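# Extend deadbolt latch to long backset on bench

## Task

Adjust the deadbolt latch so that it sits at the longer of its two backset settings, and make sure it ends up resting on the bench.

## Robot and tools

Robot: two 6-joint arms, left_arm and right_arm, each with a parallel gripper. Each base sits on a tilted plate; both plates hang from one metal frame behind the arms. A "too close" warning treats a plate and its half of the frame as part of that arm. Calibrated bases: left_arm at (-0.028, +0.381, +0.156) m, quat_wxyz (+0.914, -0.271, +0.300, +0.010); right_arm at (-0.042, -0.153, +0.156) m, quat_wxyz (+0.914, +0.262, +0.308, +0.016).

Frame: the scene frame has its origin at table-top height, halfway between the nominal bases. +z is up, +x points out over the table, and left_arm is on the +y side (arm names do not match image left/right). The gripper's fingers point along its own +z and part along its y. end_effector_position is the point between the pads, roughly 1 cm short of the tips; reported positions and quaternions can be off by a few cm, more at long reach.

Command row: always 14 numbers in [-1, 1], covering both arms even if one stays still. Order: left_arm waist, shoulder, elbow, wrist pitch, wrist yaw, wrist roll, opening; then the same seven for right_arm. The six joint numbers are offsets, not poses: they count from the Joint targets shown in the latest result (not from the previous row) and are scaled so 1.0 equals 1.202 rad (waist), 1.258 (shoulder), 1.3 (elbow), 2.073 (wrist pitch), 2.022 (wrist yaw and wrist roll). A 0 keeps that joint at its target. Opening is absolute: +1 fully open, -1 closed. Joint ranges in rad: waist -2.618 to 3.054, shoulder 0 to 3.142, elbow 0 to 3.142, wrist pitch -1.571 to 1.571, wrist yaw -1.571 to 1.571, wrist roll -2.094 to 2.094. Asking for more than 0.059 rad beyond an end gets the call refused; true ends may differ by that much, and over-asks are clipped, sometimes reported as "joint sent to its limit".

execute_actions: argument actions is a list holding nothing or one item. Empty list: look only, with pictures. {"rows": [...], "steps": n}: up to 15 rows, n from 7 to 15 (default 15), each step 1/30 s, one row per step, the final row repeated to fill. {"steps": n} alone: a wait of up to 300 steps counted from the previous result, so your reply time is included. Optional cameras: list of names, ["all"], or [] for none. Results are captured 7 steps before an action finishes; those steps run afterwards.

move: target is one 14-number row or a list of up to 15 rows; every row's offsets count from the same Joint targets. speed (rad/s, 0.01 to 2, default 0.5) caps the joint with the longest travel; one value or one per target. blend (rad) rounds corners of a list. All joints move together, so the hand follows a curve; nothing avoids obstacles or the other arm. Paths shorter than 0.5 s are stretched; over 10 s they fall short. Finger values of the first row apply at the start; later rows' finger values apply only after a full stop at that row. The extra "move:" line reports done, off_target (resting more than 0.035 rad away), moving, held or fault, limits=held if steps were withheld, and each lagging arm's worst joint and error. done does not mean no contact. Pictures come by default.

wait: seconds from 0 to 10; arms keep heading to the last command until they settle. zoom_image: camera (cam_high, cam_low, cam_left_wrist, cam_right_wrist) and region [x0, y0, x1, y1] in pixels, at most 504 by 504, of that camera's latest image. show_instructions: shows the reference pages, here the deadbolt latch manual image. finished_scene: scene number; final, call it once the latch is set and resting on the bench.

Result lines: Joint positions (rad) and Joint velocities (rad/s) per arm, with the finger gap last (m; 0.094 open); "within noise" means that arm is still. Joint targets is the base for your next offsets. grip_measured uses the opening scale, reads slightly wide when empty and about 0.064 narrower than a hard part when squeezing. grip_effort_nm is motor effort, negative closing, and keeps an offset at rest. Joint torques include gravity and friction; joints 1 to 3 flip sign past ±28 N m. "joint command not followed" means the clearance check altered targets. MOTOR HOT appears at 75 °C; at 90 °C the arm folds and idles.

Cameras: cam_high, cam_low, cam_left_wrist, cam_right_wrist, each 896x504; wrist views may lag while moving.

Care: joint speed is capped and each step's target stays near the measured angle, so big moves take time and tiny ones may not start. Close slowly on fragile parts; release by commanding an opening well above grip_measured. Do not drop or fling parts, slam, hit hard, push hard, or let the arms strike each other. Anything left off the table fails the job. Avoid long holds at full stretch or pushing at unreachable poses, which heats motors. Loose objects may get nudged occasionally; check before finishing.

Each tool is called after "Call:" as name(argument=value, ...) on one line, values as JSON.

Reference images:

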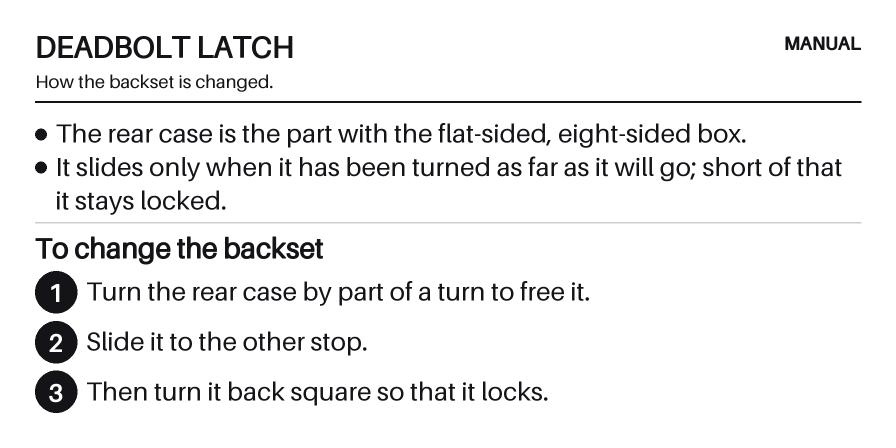

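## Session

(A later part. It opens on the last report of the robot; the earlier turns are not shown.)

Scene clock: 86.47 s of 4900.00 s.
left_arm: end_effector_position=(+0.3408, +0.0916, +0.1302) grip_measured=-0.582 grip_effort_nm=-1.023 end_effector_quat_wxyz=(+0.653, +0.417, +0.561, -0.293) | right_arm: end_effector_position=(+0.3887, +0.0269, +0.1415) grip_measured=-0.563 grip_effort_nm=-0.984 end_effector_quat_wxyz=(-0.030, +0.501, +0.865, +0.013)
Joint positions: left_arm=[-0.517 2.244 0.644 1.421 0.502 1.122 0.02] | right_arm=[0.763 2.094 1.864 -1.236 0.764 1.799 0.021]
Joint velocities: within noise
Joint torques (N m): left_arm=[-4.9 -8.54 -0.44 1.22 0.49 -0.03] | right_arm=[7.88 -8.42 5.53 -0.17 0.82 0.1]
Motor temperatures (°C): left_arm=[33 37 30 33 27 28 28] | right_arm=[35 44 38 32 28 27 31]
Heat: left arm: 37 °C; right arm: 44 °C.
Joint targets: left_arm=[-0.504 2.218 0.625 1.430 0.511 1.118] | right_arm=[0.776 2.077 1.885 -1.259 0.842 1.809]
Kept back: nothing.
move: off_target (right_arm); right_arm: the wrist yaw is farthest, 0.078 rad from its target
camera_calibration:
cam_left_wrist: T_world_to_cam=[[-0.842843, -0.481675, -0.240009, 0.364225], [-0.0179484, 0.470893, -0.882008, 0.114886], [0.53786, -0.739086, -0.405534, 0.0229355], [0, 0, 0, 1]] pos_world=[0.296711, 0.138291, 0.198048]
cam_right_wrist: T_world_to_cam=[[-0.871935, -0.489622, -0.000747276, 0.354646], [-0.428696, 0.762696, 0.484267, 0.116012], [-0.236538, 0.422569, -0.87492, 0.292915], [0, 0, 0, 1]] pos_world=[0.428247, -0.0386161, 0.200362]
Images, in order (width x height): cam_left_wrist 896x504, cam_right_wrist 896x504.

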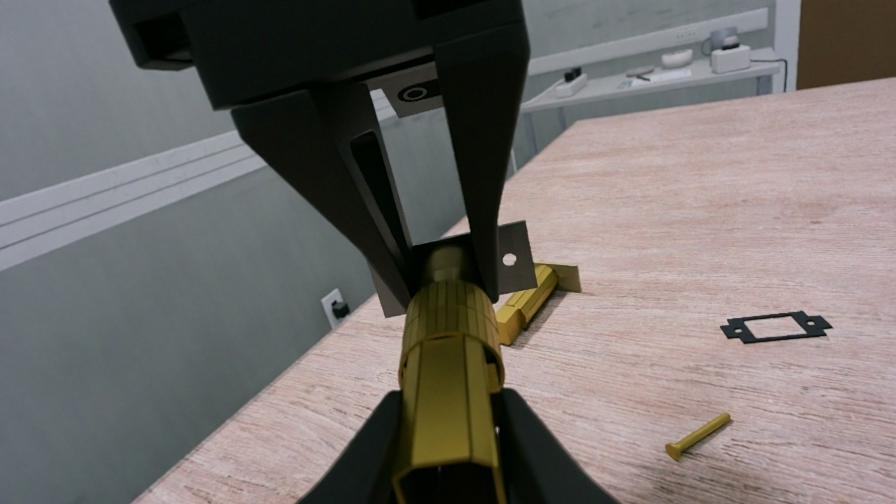

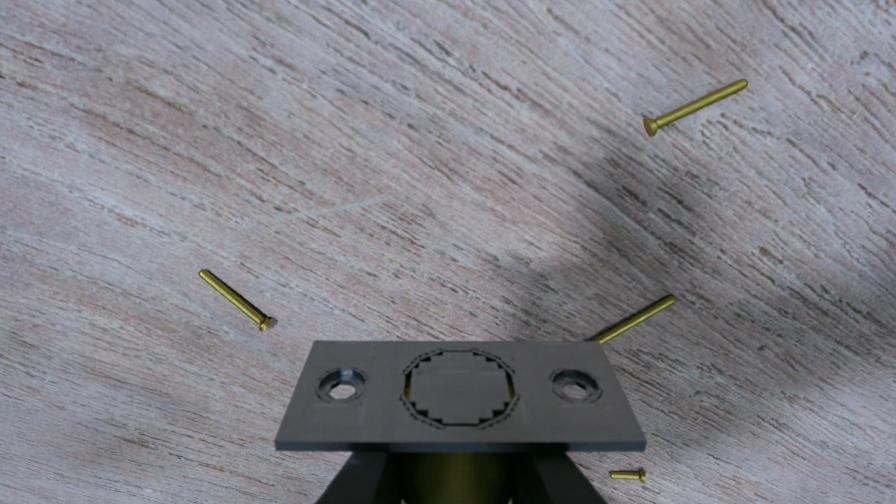

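Call:
move(target=[0,0,0,0,0,-0.82,-1, 0,0,0,0,0,0,-1], speed=0.7, cameras=["cam_left_wrist","cam_right_wrist"])

Scene clock: 90.00 s of 4900.00 s.
left_arm: end_effector_position=(+0.3412, +0.0921, +0.1301) grip_measured=-0.583 grip_effort_nm=-1.028 end_effector_quat_wxyz=(+0.228, -0.130, +0.686, -0.678) | right_arm: end_effector_position=(+0.3885, +0.0271, +0.1416) grip_measured=-0.563 grip_effort_nm=-0.984 end_effector_quat_wxyz=(-0.031, +0.503, +0.864, +0.013)
Joint positions: left_arm=[-0.516 2.244 0.643 1.423 0.501 -0.531 0.02] | right_arm=[0.763 2.094 1.864 -1.236 0.763 1.805 0.021]
Joint velocities: within noise
Joint torques (N m): left_arm=[-5.08 -8.66 -0.39 1.2 0.53 -0.06] | right_arm=[7.87 -8.42 5.55 -0.16 0.84 0.05]
Motor temperatures (°C): left_arm=[33 37 30 33 27 28 28] | right_arm=[35 44 38 32 28 27 31]
Heat: left arm: 37 °C; right arm: 44 °C.
Joint targets: left_arm=[-0.504 2.218 0.625 1.430 0.510 -0.540] | right_arm=[0.776 2.077 1.885 -1.259 0.842 1.809]
Kept back: nothing.
move: off_target (right_arm); right_arm: the wrist yaw is farthest, 0.079 rad from its target
camera_calibration:
cam_left_wrist: T_world_to_cam=[[-0.149755, -0.0610066, 0.986839, -0.0701088], [-0.986775, -0.0534043, -0.153046, 0.398526], [0.0620383, -0.996708, -0.0522022, 0.163159], [0, 0, 0, 1]] pos_world=[0.372634, 0.179628, 0.138696]
cam_right_wrist: T_world_to_cam=[[-0.874526, -0.484979, -0.0000345097, 0.355362], [-0.423994, 0.764522, 0.485526, 0.113718], [-0.235443, 0.42462, -0.874222, 0.292223], [0, 0, 0, 1]] pos_world=[0.427791, -0.0386804, 0.200267]
Images, in order (width x height): cam_left_wrist 896x504, cam_right_wrist 896x504.

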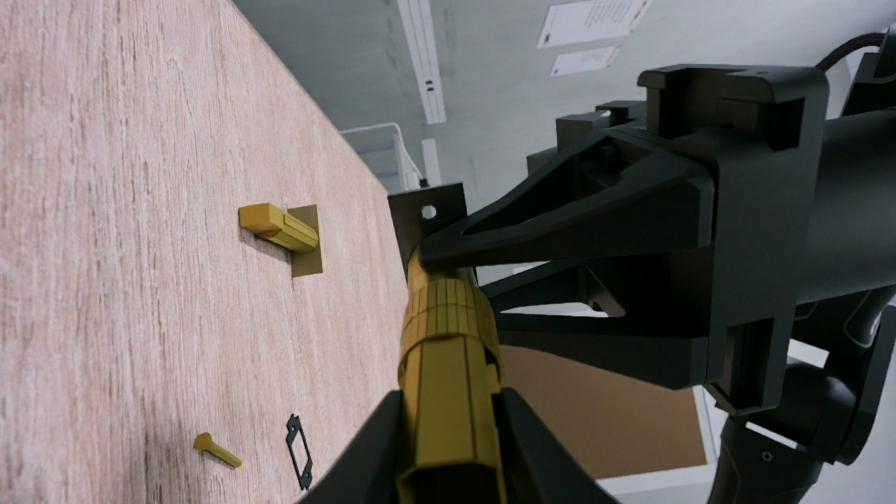

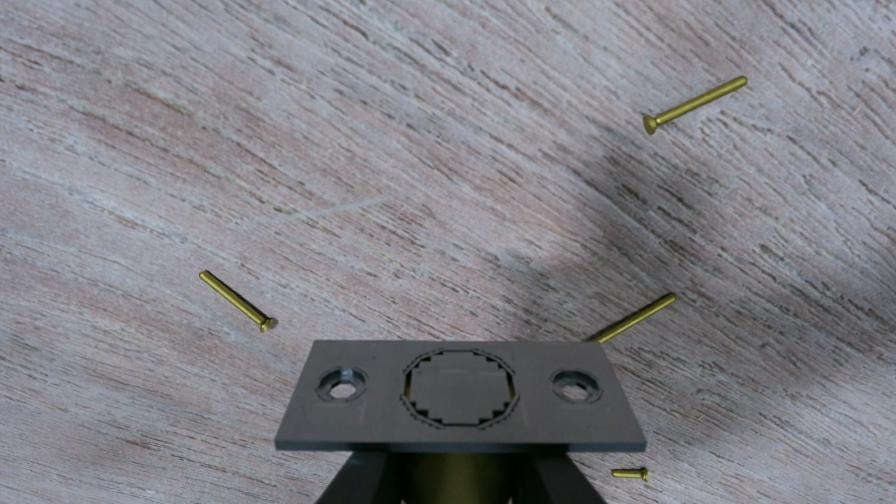

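Call:
move(target=[0,0,0,0,0,-0.065,-1, 0,0,0,0,0,0,-1], speed=0.3, cameras=["cam_left_wrist"])

Call:
zoom_image(camera="cam_left_wrist", region=[340, 160, 580, 500])

Scene clock: 91.33 s of 4900.00 s.
left_arm: end_effector_position=(+0.3417, +0.0925, +0.1305) grip_measured=-0.584 grip_effort_nm=-1.013 end_effector_quat_wxyz=(+0.189, -0.171, +0.677, -0.691) | right_arm: end_effector_position=(+0.3885, +0.0271, +0.1416) grip_measured=-0.563 grip_effort_nm=-0.984 end_effector_quat_wxyz=(-0.031, +0.503, +0.864, +0.013)
Joint positions: left_arm=[-0.516 2.244 0.643 1.427 0.501 -0.652 0.02] | right_arm=[0.763 2.094 1.864 -1.236 0.763 1.805 0.021]
Joint velocities: within noise
Joint torques (N m): left_arm=[-5.19 -8.69 -0.38 1.16 0.53 -0.26] | right_arm=[7.88 -8.43 5.56 -0.17 0.83 0.05]
Motor temperatures (°C): left_arm=[32 37 30 33 27 28 28] | right_arm=[35 44 38 32 28 27 31]
Heat: left arm: 37 °C; right arm: 44 °C.
Joint targets: left_arm=[-0.504 2.218 0.625 1.429 0.510 -0.671] | right_arm=[0.776 2.077 1.885 -1.259 0.842 1.809]
Kept back: nothing.
move: off_target (right_arm); right_arm: the wrist yaw is farthest, 0.079 rad from its target
camera_calibration:
cam_left_wrist: T_world_to_cam=[[-0.0480107, -0.00140838, 0.998846, -0.112247], [-0.997109, -0.0588898, -0.0480103, 0.389488], [0.0588895, -0.998263, 0.00142304, 0.157755], [0, 0, 0, 1]] pos_world=[0.373682, 0.18026, 0.130592]
Images, in order (width x height): cam_left_wrist 896x504.

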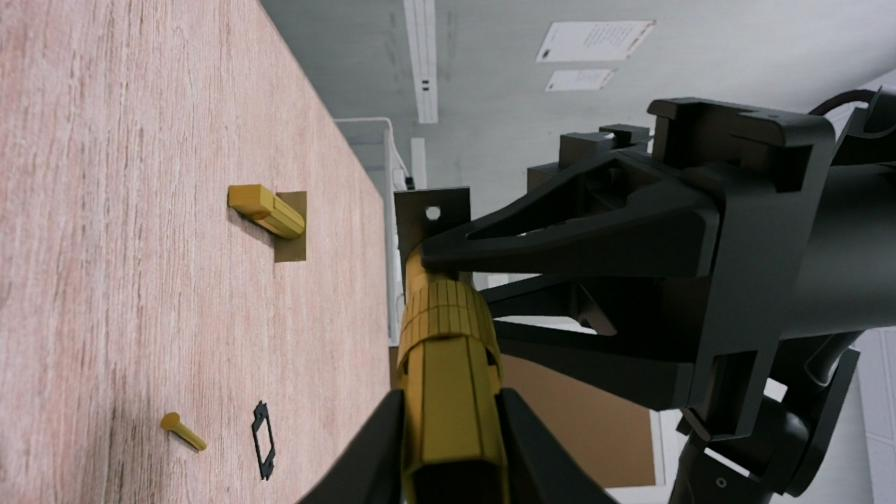

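Scaled by 1.482 from the camera's 896x504 image, which has a finer 1280x720 frame.

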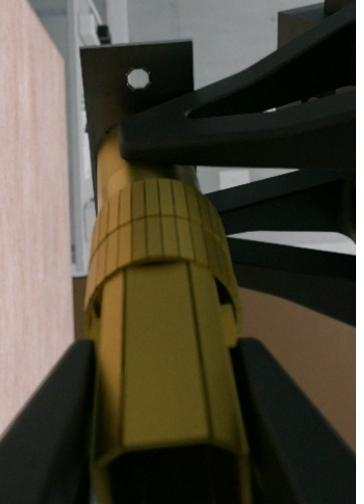

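Call:
move(target=[0,0,0,0,0,-0.03,-1, 0,0,0,0,0,0,-1], speed=0.3, cameras=["cam_left_wrist"])

Call:
zoom_image(camera="cam_left_wrist", region=[340, 160, 580, 500])

Scene clock: 92.63 s of 4900.00 s.
left_arm: end_effector_position=(+0.3420, +0.0926, +0.1309) grip_measured=-0.587 grip_effort_nm=-1.018 end_effector_quat_wxyz=(+0.170, -0.191, +0.671, -0.696) | right_arm: end_effector_position=(+0.3885, +0.0271, +0.1416) grip_measured=-0.563 grip_effort_nm=-0.984 end_effector_quat_wxyz=(-0.031, +0.503, +0.864, +0.013)
Joint positions: left_arm=[-0.516 2.244 0.643 1.429 0.502 -0.709 0.019] | right_arm=[0.763 2.094 1.864 -1.236 0.763 1.805 0.021]
Joint velocities: within noise
Joint torques (N m): left_arm=[-5.04 -8.64 -0.36 1.15 0.52 -0.27] | right_arm=[7.86 -8.43 5.55 -0.17 0.84 0.04]
Motor temperatures (°C): left_arm=[32 37 30 33 27 28 28] | right_arm=[35 44 38 32 28 27 31]
Heat: left arm: 37 °C; right arm: 44 °C.
Joint targets: left_arm=[-0.504 2.218 0.625 1.430 0.510 -0.732] | right_arm=[0.776 2.077 1.885 -1.259 0.842 1.809]
Kept back: nothing.
move: off_target (right_arm); right_arm: the wrist yaw is farthest, 0.079 rad from its target
camera_calibration:
cam_left_wrist: T_world_to_cam=[[0.000314479, 0.0274975, 0.999622, -0.13186], [-0.998247, -0.059149, 0.00194111, 0.383642], [0.05918, -0.99787, 0.0274307, 0.154354], [0, 0, 0, 1]] pos_world=[0.373877, 0.180343, 0.126831]
Images, in order (width x height): cam_left_wrist 896x504.

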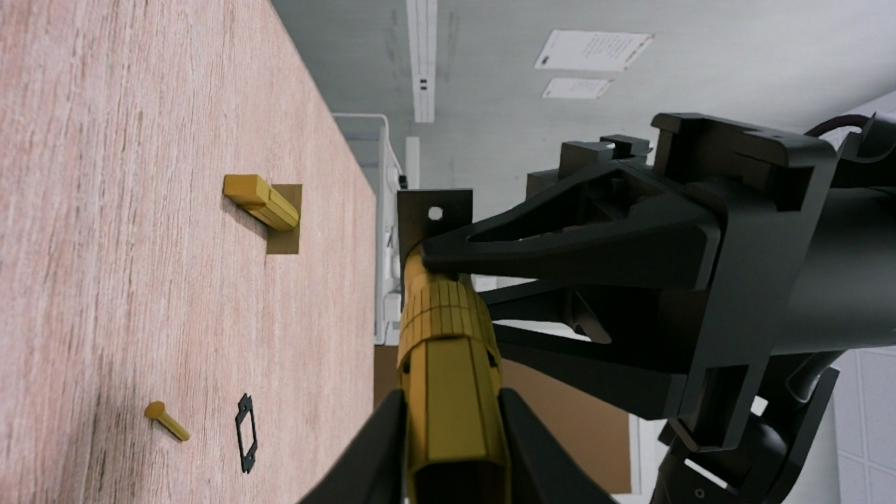

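Scaled by 1.482 from the camera's 896x504 image, which has a finer 1280x720 frame.

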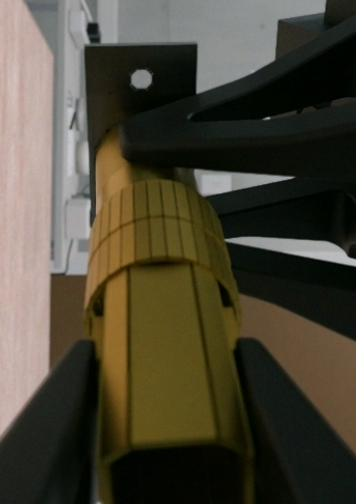

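Call:
move(target=[-0.025,0.024,0.045,-0.016,-0.012,0.04,-0.9, 0,0,0,0,0,0,-1], speed=0.2, cameras=["cam_left_wrist"])

Call:
zoom_image(camera="cam_left_wrist", region=[340, 160, 580, 500])

Scene clock: 94.17 s of 4900.00 s.
left_arm: end_effector_position=(+0.3490, +0.0881, +0.1305) grip_measured=-0.588 grip_effort_nm=-1.023 end_effector_quat_wxyz=(+0.182, -0.176, +0.675, -0.693) | right_arm: end_effector_position=(+0.3930, +0.0232, +0.1413) grip_measured=-0.563 grip_effort_nm=-0.984 end_effector_quat_wxyz=(-0.014, +0.504, +0.863, +0.010)
Joint positions: left_arm=[-0.518 2.244 0.678 1.391 0.502 -0.667 0.019] | right_arm=[0.763 2.094 1.864 -1.233 0.796 1.805 0.021]
Joint velocities: within noise
Joint torques (N m): left_arm=[-7.53 -6.27 1.61 1.19 0.25 0.16] | right_arm=[7.86 -8.42 5.53 -0.2 0.48 0.05]
Motor temperatures (°C): left_arm=[32 37 30 33 27 28 28] | right_arm=[35 44 38 32 28 27 31]
Heat: left arm: 37 °C; right arm: 44 °C.
Joint targets: left_arm=[-0.534 2.248 0.683 1.397 0.486 -0.651] | right_arm=[0.776 2.077 1.885 -1.258 0.842 1.809]
Kept back: nothing.
move: off_target (right_arm); right_arm: the wrist yaw is farthest, 0.046 rad from its target
camera_calibration:
cam_left_wrist: T_world_to_cam=[[-0.0350395, 0.00792008, 0.999355, -0.117253], [-0.997829, -0.0560698, -0.0345416, 0.394733], [0.05576, -0.998395, 0.00986754, 0.152997], [0, 0, 0, 1]] pos_world=[0.381237, 0.175813, 0.129303]
Images, in order (width x height): cam_left_wrist 896x504.

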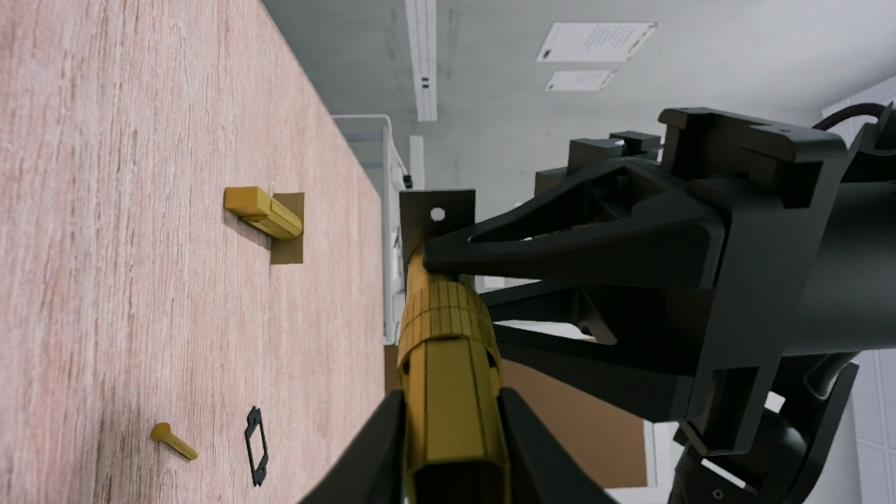

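Scaled by 1.482 from the camera's 896x504 image, which has a finer 1280x720 frame.

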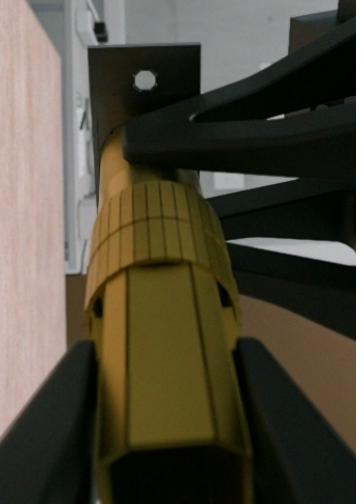

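Call:
move(target=[[0,0,0,0,0,0,-0.4, 0,0,0,0,0,0,-1],[0,0,0,0,0,0,0.1, 0,0,0,0,0,0,-1],[0.066,-0.082,-0.132,0.042,0.046,0,0.1, 0,0,0,0,0,0,-1],[0.16,-0.25,-0.25,0.04,0.09,0.4,0.1, 0,0,0,0,0,0,-1]], speed=[0.5,0.5,0.3,0.8], blend=[0,0,0.05,0])

Scene clock: 98.90 s of 4900.00 s.
left_arm: end_effector_position=(+0.3304, +0.1835, +0.1484) grip_measured=+0.098 grip_effort_nm=0.105 end_effector_quat_wxyz=(+0.462, +0.084, +0.687, -0.554) | right_arm: end_effector_position=(+0.3954, +0.0182, +0.1412) grip_measured=-0.563 grip_effort_nm=-0.984 end_effector_quat_wxyz=(-0.001, +0.502, +0.865, +0.002)
Joint positions: left_arm=[-0.343 1.957 0.363 1.469 0.648 0.144 0.052] | right_arm=[0.763 2.094 1.864 -1.242 0.826 1.805 0.021]
Joint velocities: within noise
Joint torques (N m): left_arm=[-4.36 -7.6 0.18 1.24 0.62 0.15] | right_arm=[7.86 -8.4 5.55 -0.11 0.16 0.04]
Motor temperatures (°C): left_arm=[32 37 30 33 27 28 28] | right_arm=[35 44 38 32 28 27 31]
Heat: left arm: 37 °C; right arm: 44 °C.
Joint targets: left_arm=[-0.342 1.933 0.358 1.479 0.668 0.158] | right_arm=[0.776 2.077 1.885 -1.258 0.842 1.809]
Kept back: nothing.
move: done
camera_calibration:
cam_left_wrist: T_world_to_cam=[[-0.63937, -0.384184, 0.66604, 0.184528], [-0.727388, 0.0214453, -0.685891, 0.375168], [0.249225, -0.923008, -0.293162, 0.216328], [0, 0, 0, 1]] pos_world=[0.33696, 0.26252, 0.197841]
cam_right_wrist: T_world_to_cam=[[-0.872426, -0.488612, -0.0114462, 0.357849], [-0.44537, 0.785136, 0.430356, 0.13952], [-0.20129, 0.380551, -0.902587, 0.28859], [0, 0, 0, 1]] pos_world=[0.432425, -0.0445159, 0.20453]

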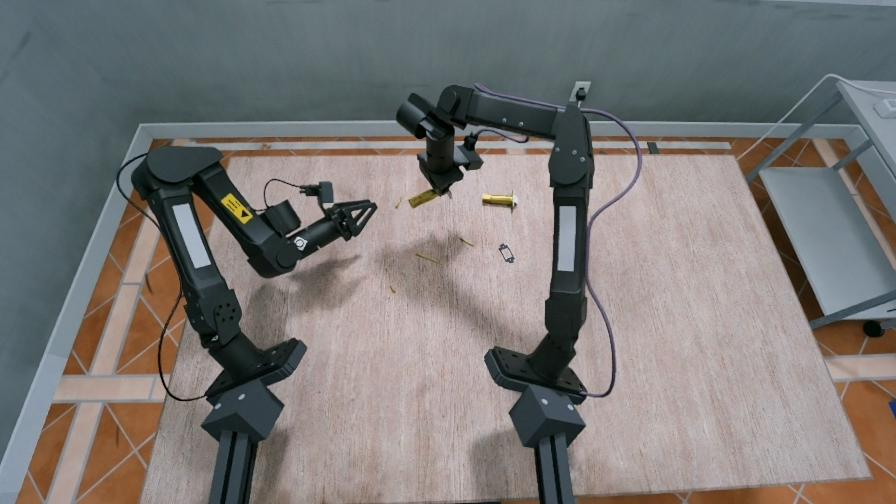

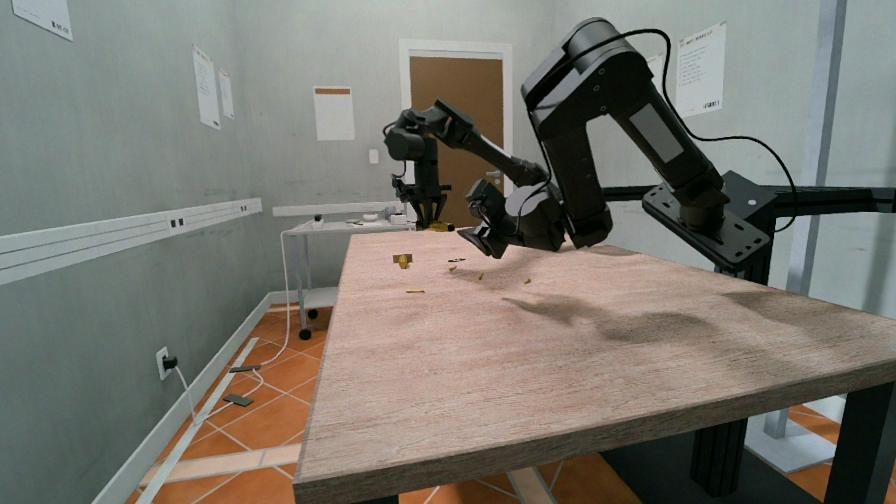

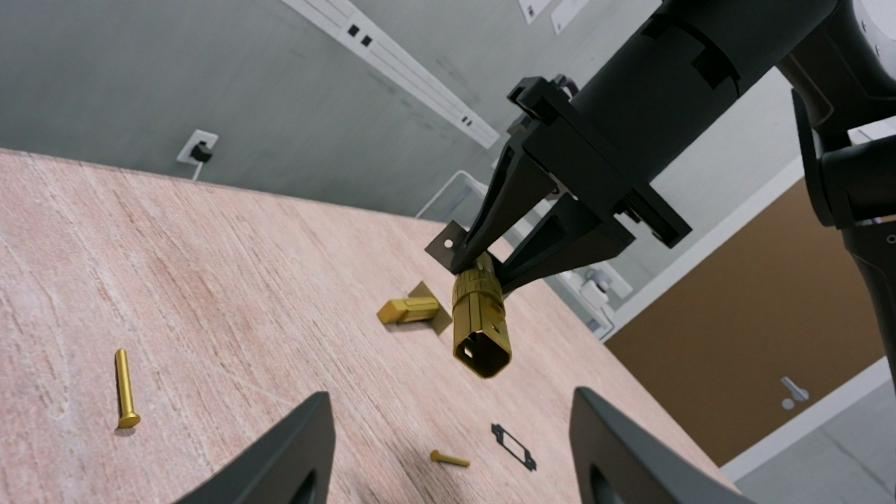

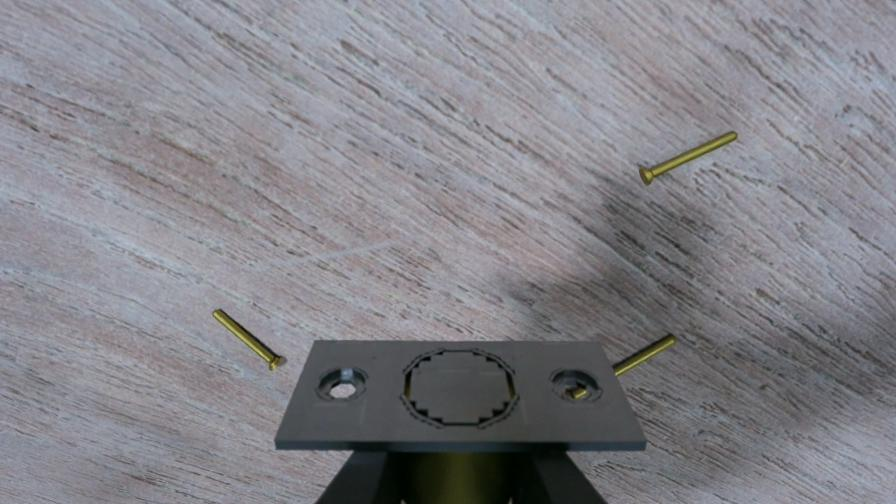

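Call:
zoom_image(camera="cam_left_wrist", region=[410, 200, 560, 390])

Scaled by 2.653 from the camera's 896x504 image, which has a finer 1280x720 frame.

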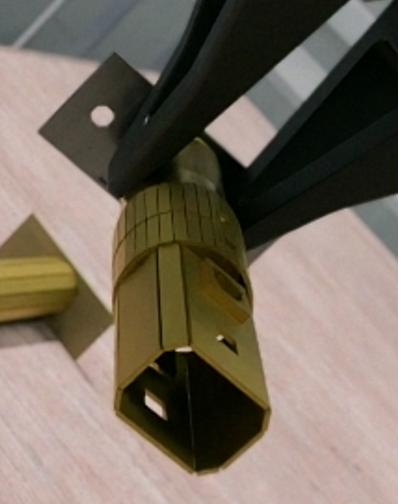

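Call:
move(target=[0,0,0,0,0,0,0.1, -0.136,0.074,-0.164,0.209,-0.023,-0.310,-1], speed=0.5)

Scene clock: 101.93 s of 4900.00 s.
left_arm: end_effector_position=(+0.3303, +0.1835, +0.1484) grip_measured=+0.098 grip_effort_nm=0.100 end_effector_quat_wxyz=(+0.462, +0.084, +0.687, -0.554) | right_arm: end_effector_position=(+0.3953, +0.0250, +0.0422) grip_measured=-0.563 grip_effort_nm=-0.984 end_effector_quat_wxyz=(-0.001, +0.325, +0.946, -0.003)
Joint positions: left_arm=[-0.343 1.957 0.363 1.469 0.648 0.145 0.052] | right_arm=[0.601 2.162 1.68 -0.836 0.803 1.194 0.021]
Joint velocities: within noise
Joint torques (N m): left_arm=[-4.29 -7.54 0.13 1.24 0.62 0.15] | right_arm=[7.8 -7.19 2.7 0.15 -0.1 -0.12]
Motor temperatures (°C): left_arm=[32 37 30 33 27 28 28] | right_arm=[35 44 38 32 28 27 31]
Heat: left arm: 37 °C; right arm: 44 °C.
Joint targets: left_arm=[-0.342 1.933 0.358 1.479 0.668 0.158] | right_arm=[0.612 2.171 1.672 -0.825 0.795 1.182]
Kept back: nothing.
move: done
camera_calibration:
cam_left_wrist: T_world_to_cam=[[-0.639988, -0.384164, 0.665457, 0.184748], [-0.726827, 0.0217107, -0.686477, 0.375031], [0.249272, -0.92301, -0.293116, 0.216311], [0, 0, 0, 1]] pos_world=[0.3369, 0.262489, 0.197912]
cam_right_wrist: T_world_to_cam=[[-0.621859, -0.783127, -0.00175693, 0.267947], [-0.708908, 0.561968, 0.426194, 0.286626], [-0.332777, 0.266278, -0.90463, 0.251557], [0, 0, 0, 1]] pos_world=[0.453529, -0.0182221, 0.105879]

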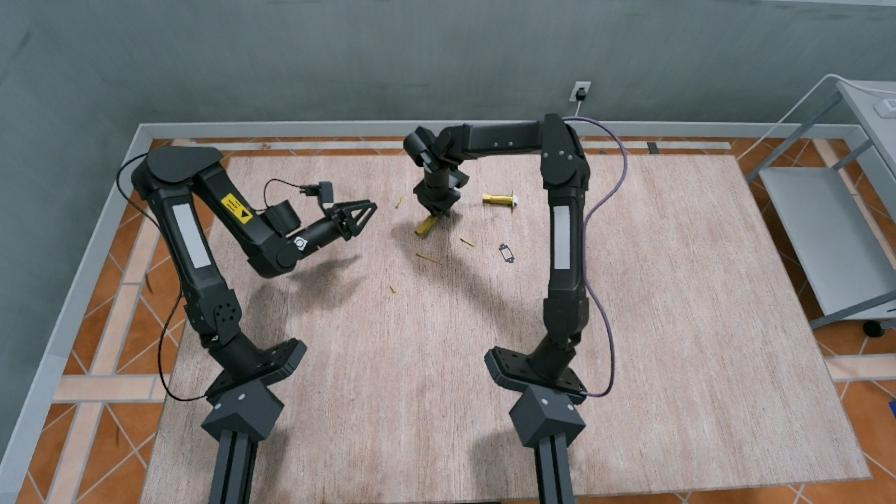

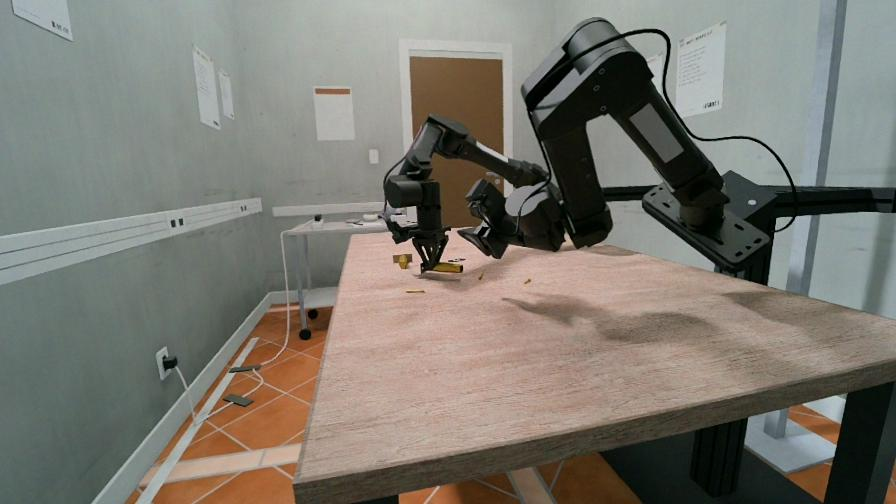

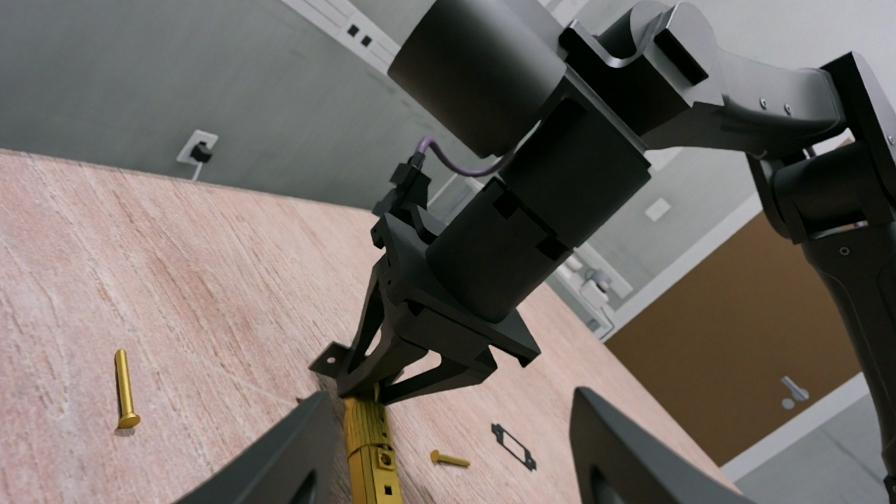

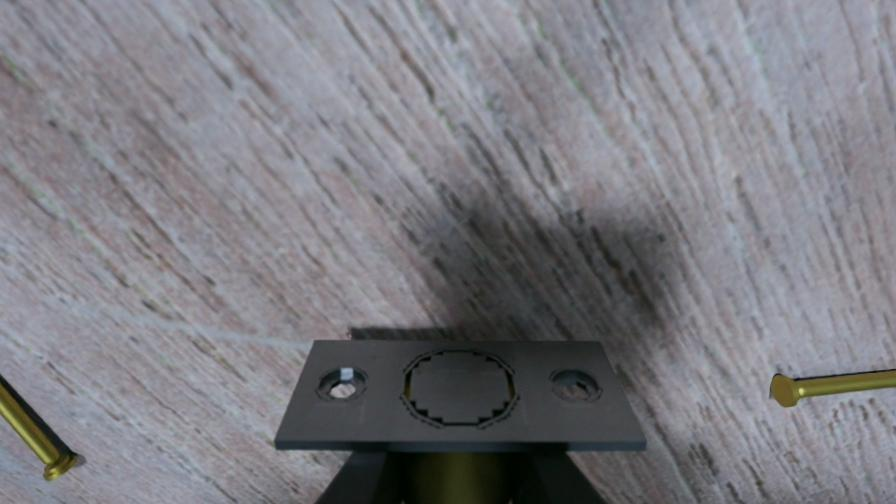

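Call:
move(target=[0,0,0,0,0,0,0.1, -0.028,0.015,-0.014,0.033,-0.005,-0.024,-1], speed=0.2, cameras=["cam_left_wrist","cam_right_wrist"])

Scene clock: 103.20 s of 4900.00 s.
left_arm: end_effector_position=(+0.3303, +0.1835, +0.1485) grip_measured=+0.098 grip_effort_nm=0.100 end_effector_quat_wxyz=(+0.462, +0.084, +0.687, -0.554) | right_arm: end_effector_position=(+0.3974, +0.0241, +0.0251) grip_measured=-0.563 grip_effort_nm=-0.984 end_effector_quat_wxyz=(-0.001, +0.324, +0.946, -0.002)
Joint positions: left_arm=[-0.343 1.957 0.363 1.469 0.648 0.145 0.052] | right_arm=[0.57 2.178 1.663 -0.768 0.793 1.145 0.021]
Joint velocities: within noise
Joint torques (N m): left_arm=[-4.3 -7.56 0.17 1.22 0.61 0.16] | right_arm=[7.66 -7.09 2.51 0.16 -0.1 -0.12]
Motor temperatures (°C): left_arm=[32 37 30 33 27 28 28] | right_arm=[35 44 38 32 28 27 31]
Heat: left arm: 37 °C; right arm: 44 °C.
Joint targets: left_arm=[-0.342 1.933 0.358 1.479 0.668 0.158] | right_arm=[0.579 2.190 1.653 -0.757 0.785 1.134]
Kept back: nothing.
move: done
camera_calibration:
cam_left_wrist: T_world_to_cam=[[-0.640193, -0.383849, 0.665442, 0.184693], [-0.726706, 0.0217151, -0.686606, 0.37502], [0.249103, -0.923141, -0.292847, 0.216357], [0, 0, 0, 1]] pos_world=[0.336873, 0.262478, 0.197947]
cam_right_wrist: T_world_to_cam=[[-0.619972, -0.784609, -0.00475152, 0.267886], [-0.71093, 0.559171, 0.426505, 0.296766], [-0.331983, 0.267799, -0.904473, 0.236675], [0, 0, 0, 1]] pos_world=[0.455634, -0.0191383, 0.0887668]
Images, in order (width x height): cam_left_wrist 896x504, cam_right_wrist 896x504.

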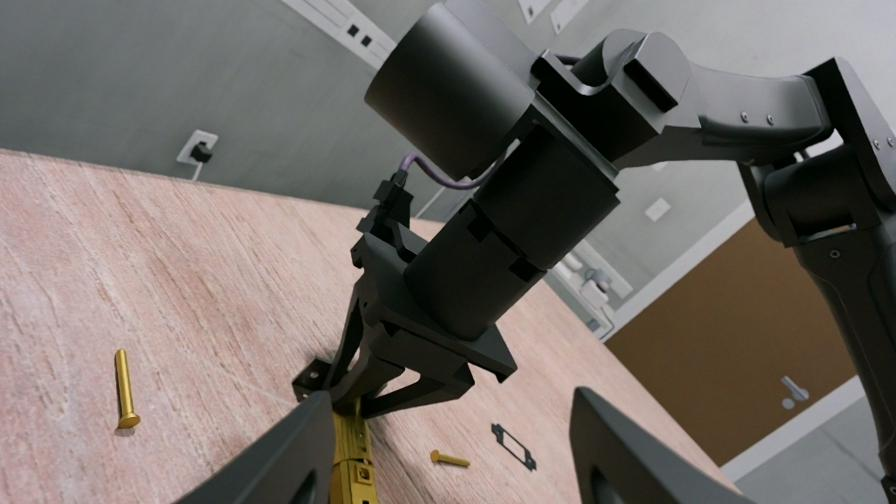

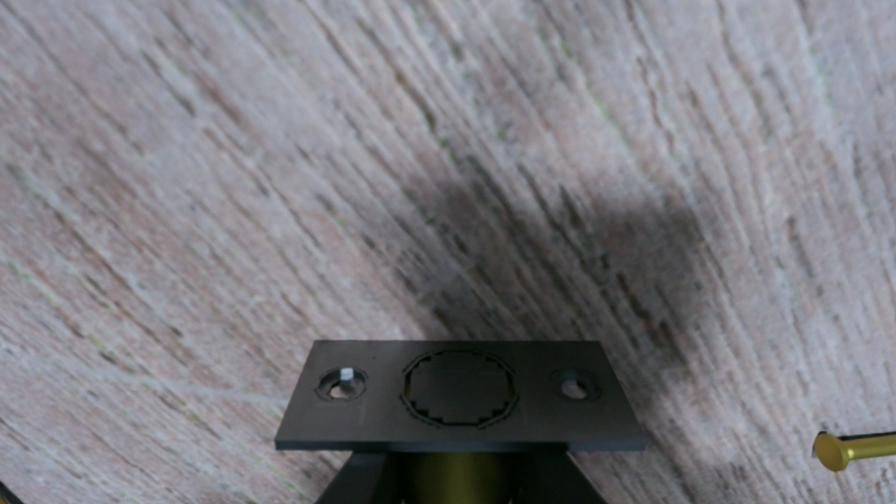

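Call:
move(target=[[0,0,0,0,0,0,0.1, 0,0,0,0,0,0,-0.5],[0,0,0,0,0,0,0.1, 0,0,0,0,0,0,-0.1],[0,0,0,0,0,0,0.1, 0.013,-0.028,0.021,-0.012,0,0.006,-0.1],[0,0,0,0,0,0,0.1, 0.063,-0.057,0.048,-0.073,0.017,0.048,-0.1],[0,0,0,0,0,0,0.1, 0.164,-0.09,0.178,-0.242,0.028,0.1,-0.1]], speed=0.3, blend=[0,0,0.01,0.03,0])

Scene clock: 107.87 s of 4900.00 s.
left_arm: end_effector_position=(+0.3303, +0.1835, +0.1485) grip_measured=+0.098 grip_effort_nm=0.105 end_effector_quat_wxyz=(+0.463, +0.085, +0.687, -0.554) | right_arm: end_effector_position=(+0.3953, +0.0157, +0.1351) grip_measured=-0.102 grip_effort_nm=0.139 end_effector_quat_wxyz=(-0.004, +0.283, +0.959, -0.004)
Joint positions: left_arm=[-0.343 1.957 0.363 1.469 0.648 0.145 0.052] | right_arm=[0.749 2.102 1.865 -1.243 0.824 1.324 0.042]
Joint velocities: within noise
Joint torques (N m): left_arm=[-4.29 -7.53 0.03 1.27 0.61 0.17] | right_arm=[8.96 -9.22 5.42 -0.11 0.18 0.12]
Motor temperatures (°C): left_arm=[32 37 30 34 27 28 27] | right_arm=[35 44 38 32 28 27 31]
Heat: left arm: 37 °C; right arm: 44 °C.
Joint targets: left_arm=[-0.342 1.933 0.358 1.479 0.668 0.158] | right_arm=[0.776 2.076 1.885 -1.258 0.842 1.336]
Kept back: nothing.
move: done
camera_calibration:
cam_left_wrist: T_world_to_cam=[[-0.6404, -0.383997, 0.665158, 0.184831], [-0.726486, 0.0218455, -0.686834, 0.374957], [0.249211, -0.923076, -0.292958, 0.216326], [0, 0, 0, 1]] pos_world=[0.336856, 0.262468, 0.197966]
cam_right_wrist: T_world_to_cam=[[-0.550956, -0.834533, 0.00150297, 0.233163], [-0.752287, 0.497435, 0.431998, 0.269621], [-0.361264, 0.236881, -0.901874, 0.349434], [0, 0, 0, 1]] pos_world=[0.457533, -0.022311, 0.19832]

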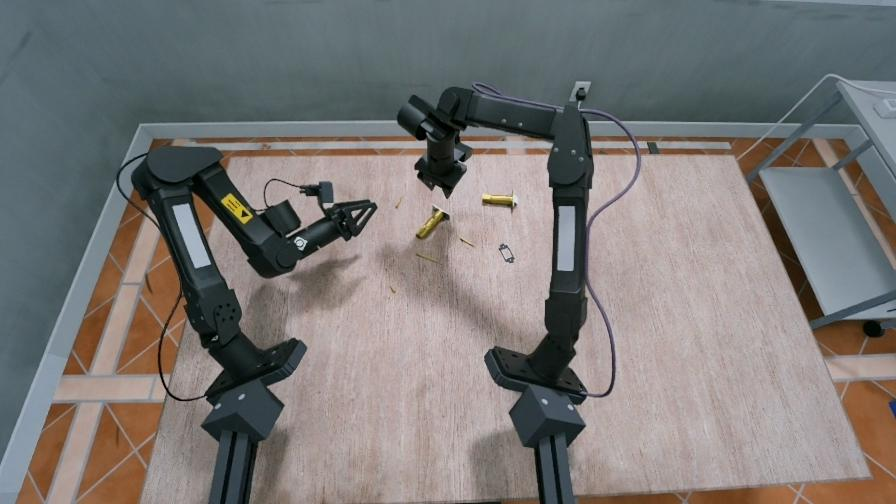

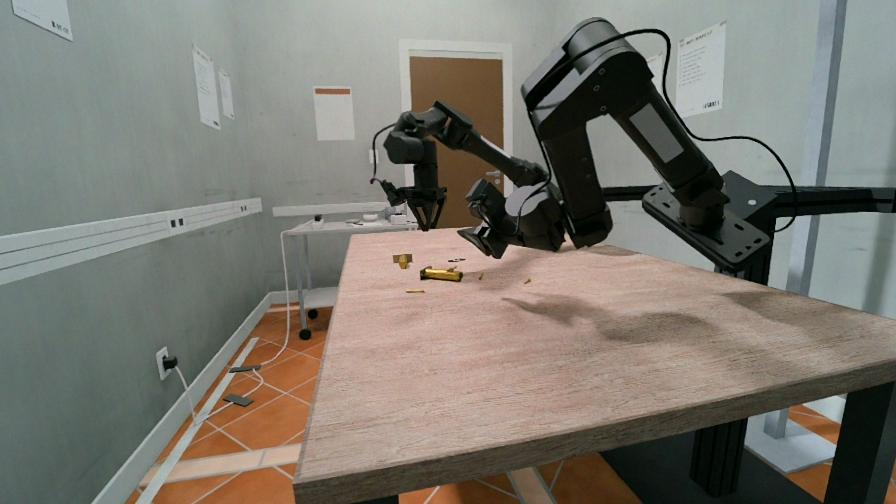

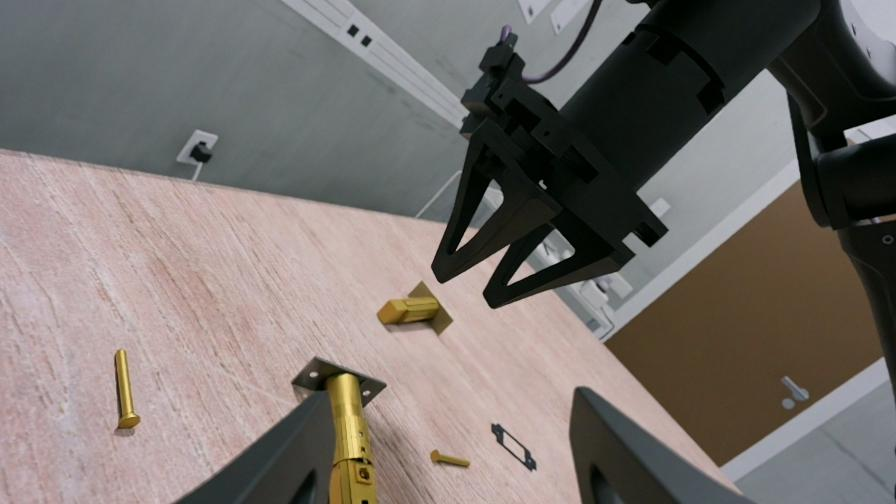

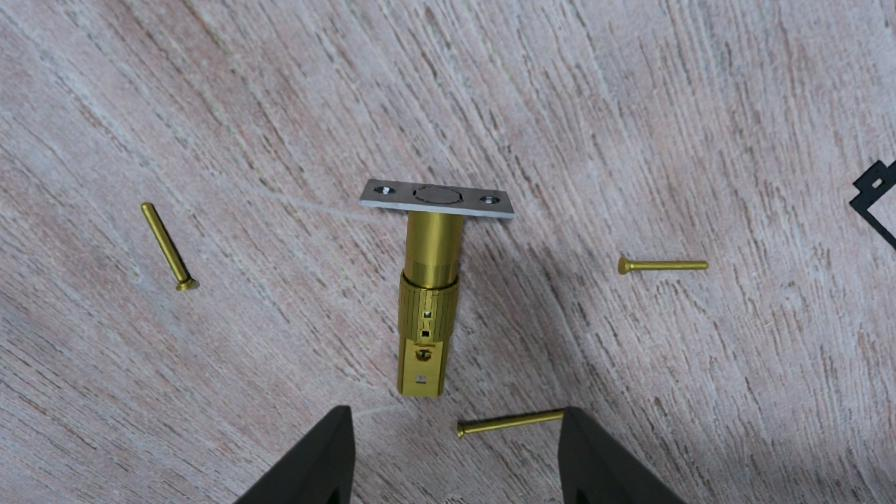

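Call:
zoom_image(camera="cam_right_wrist", region=[330, 160, 540, 410])

Scaled by 2.016 from the camera's 896x504 image, which has a finer 1280x720 frame.

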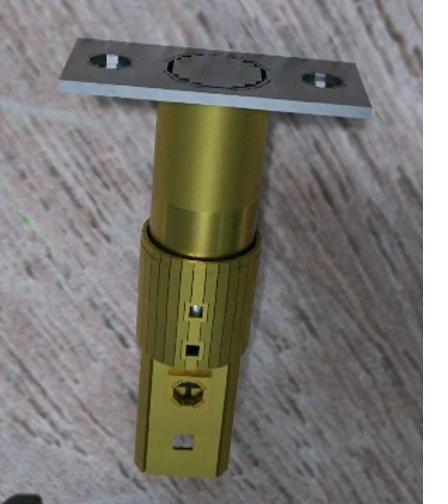

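Call:
zoom_image(camera="cam_right_wrist", region=[385, 270, 475, 405])

Scaled by 3.733 from the camera's 896x504 image, which has a finer 1280x720 frame.

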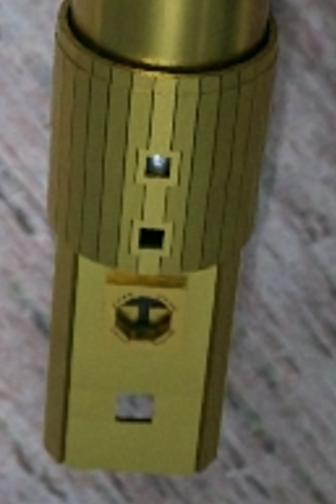

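Call:
finished_scene(scene=1)

The scene is finished: the task was done.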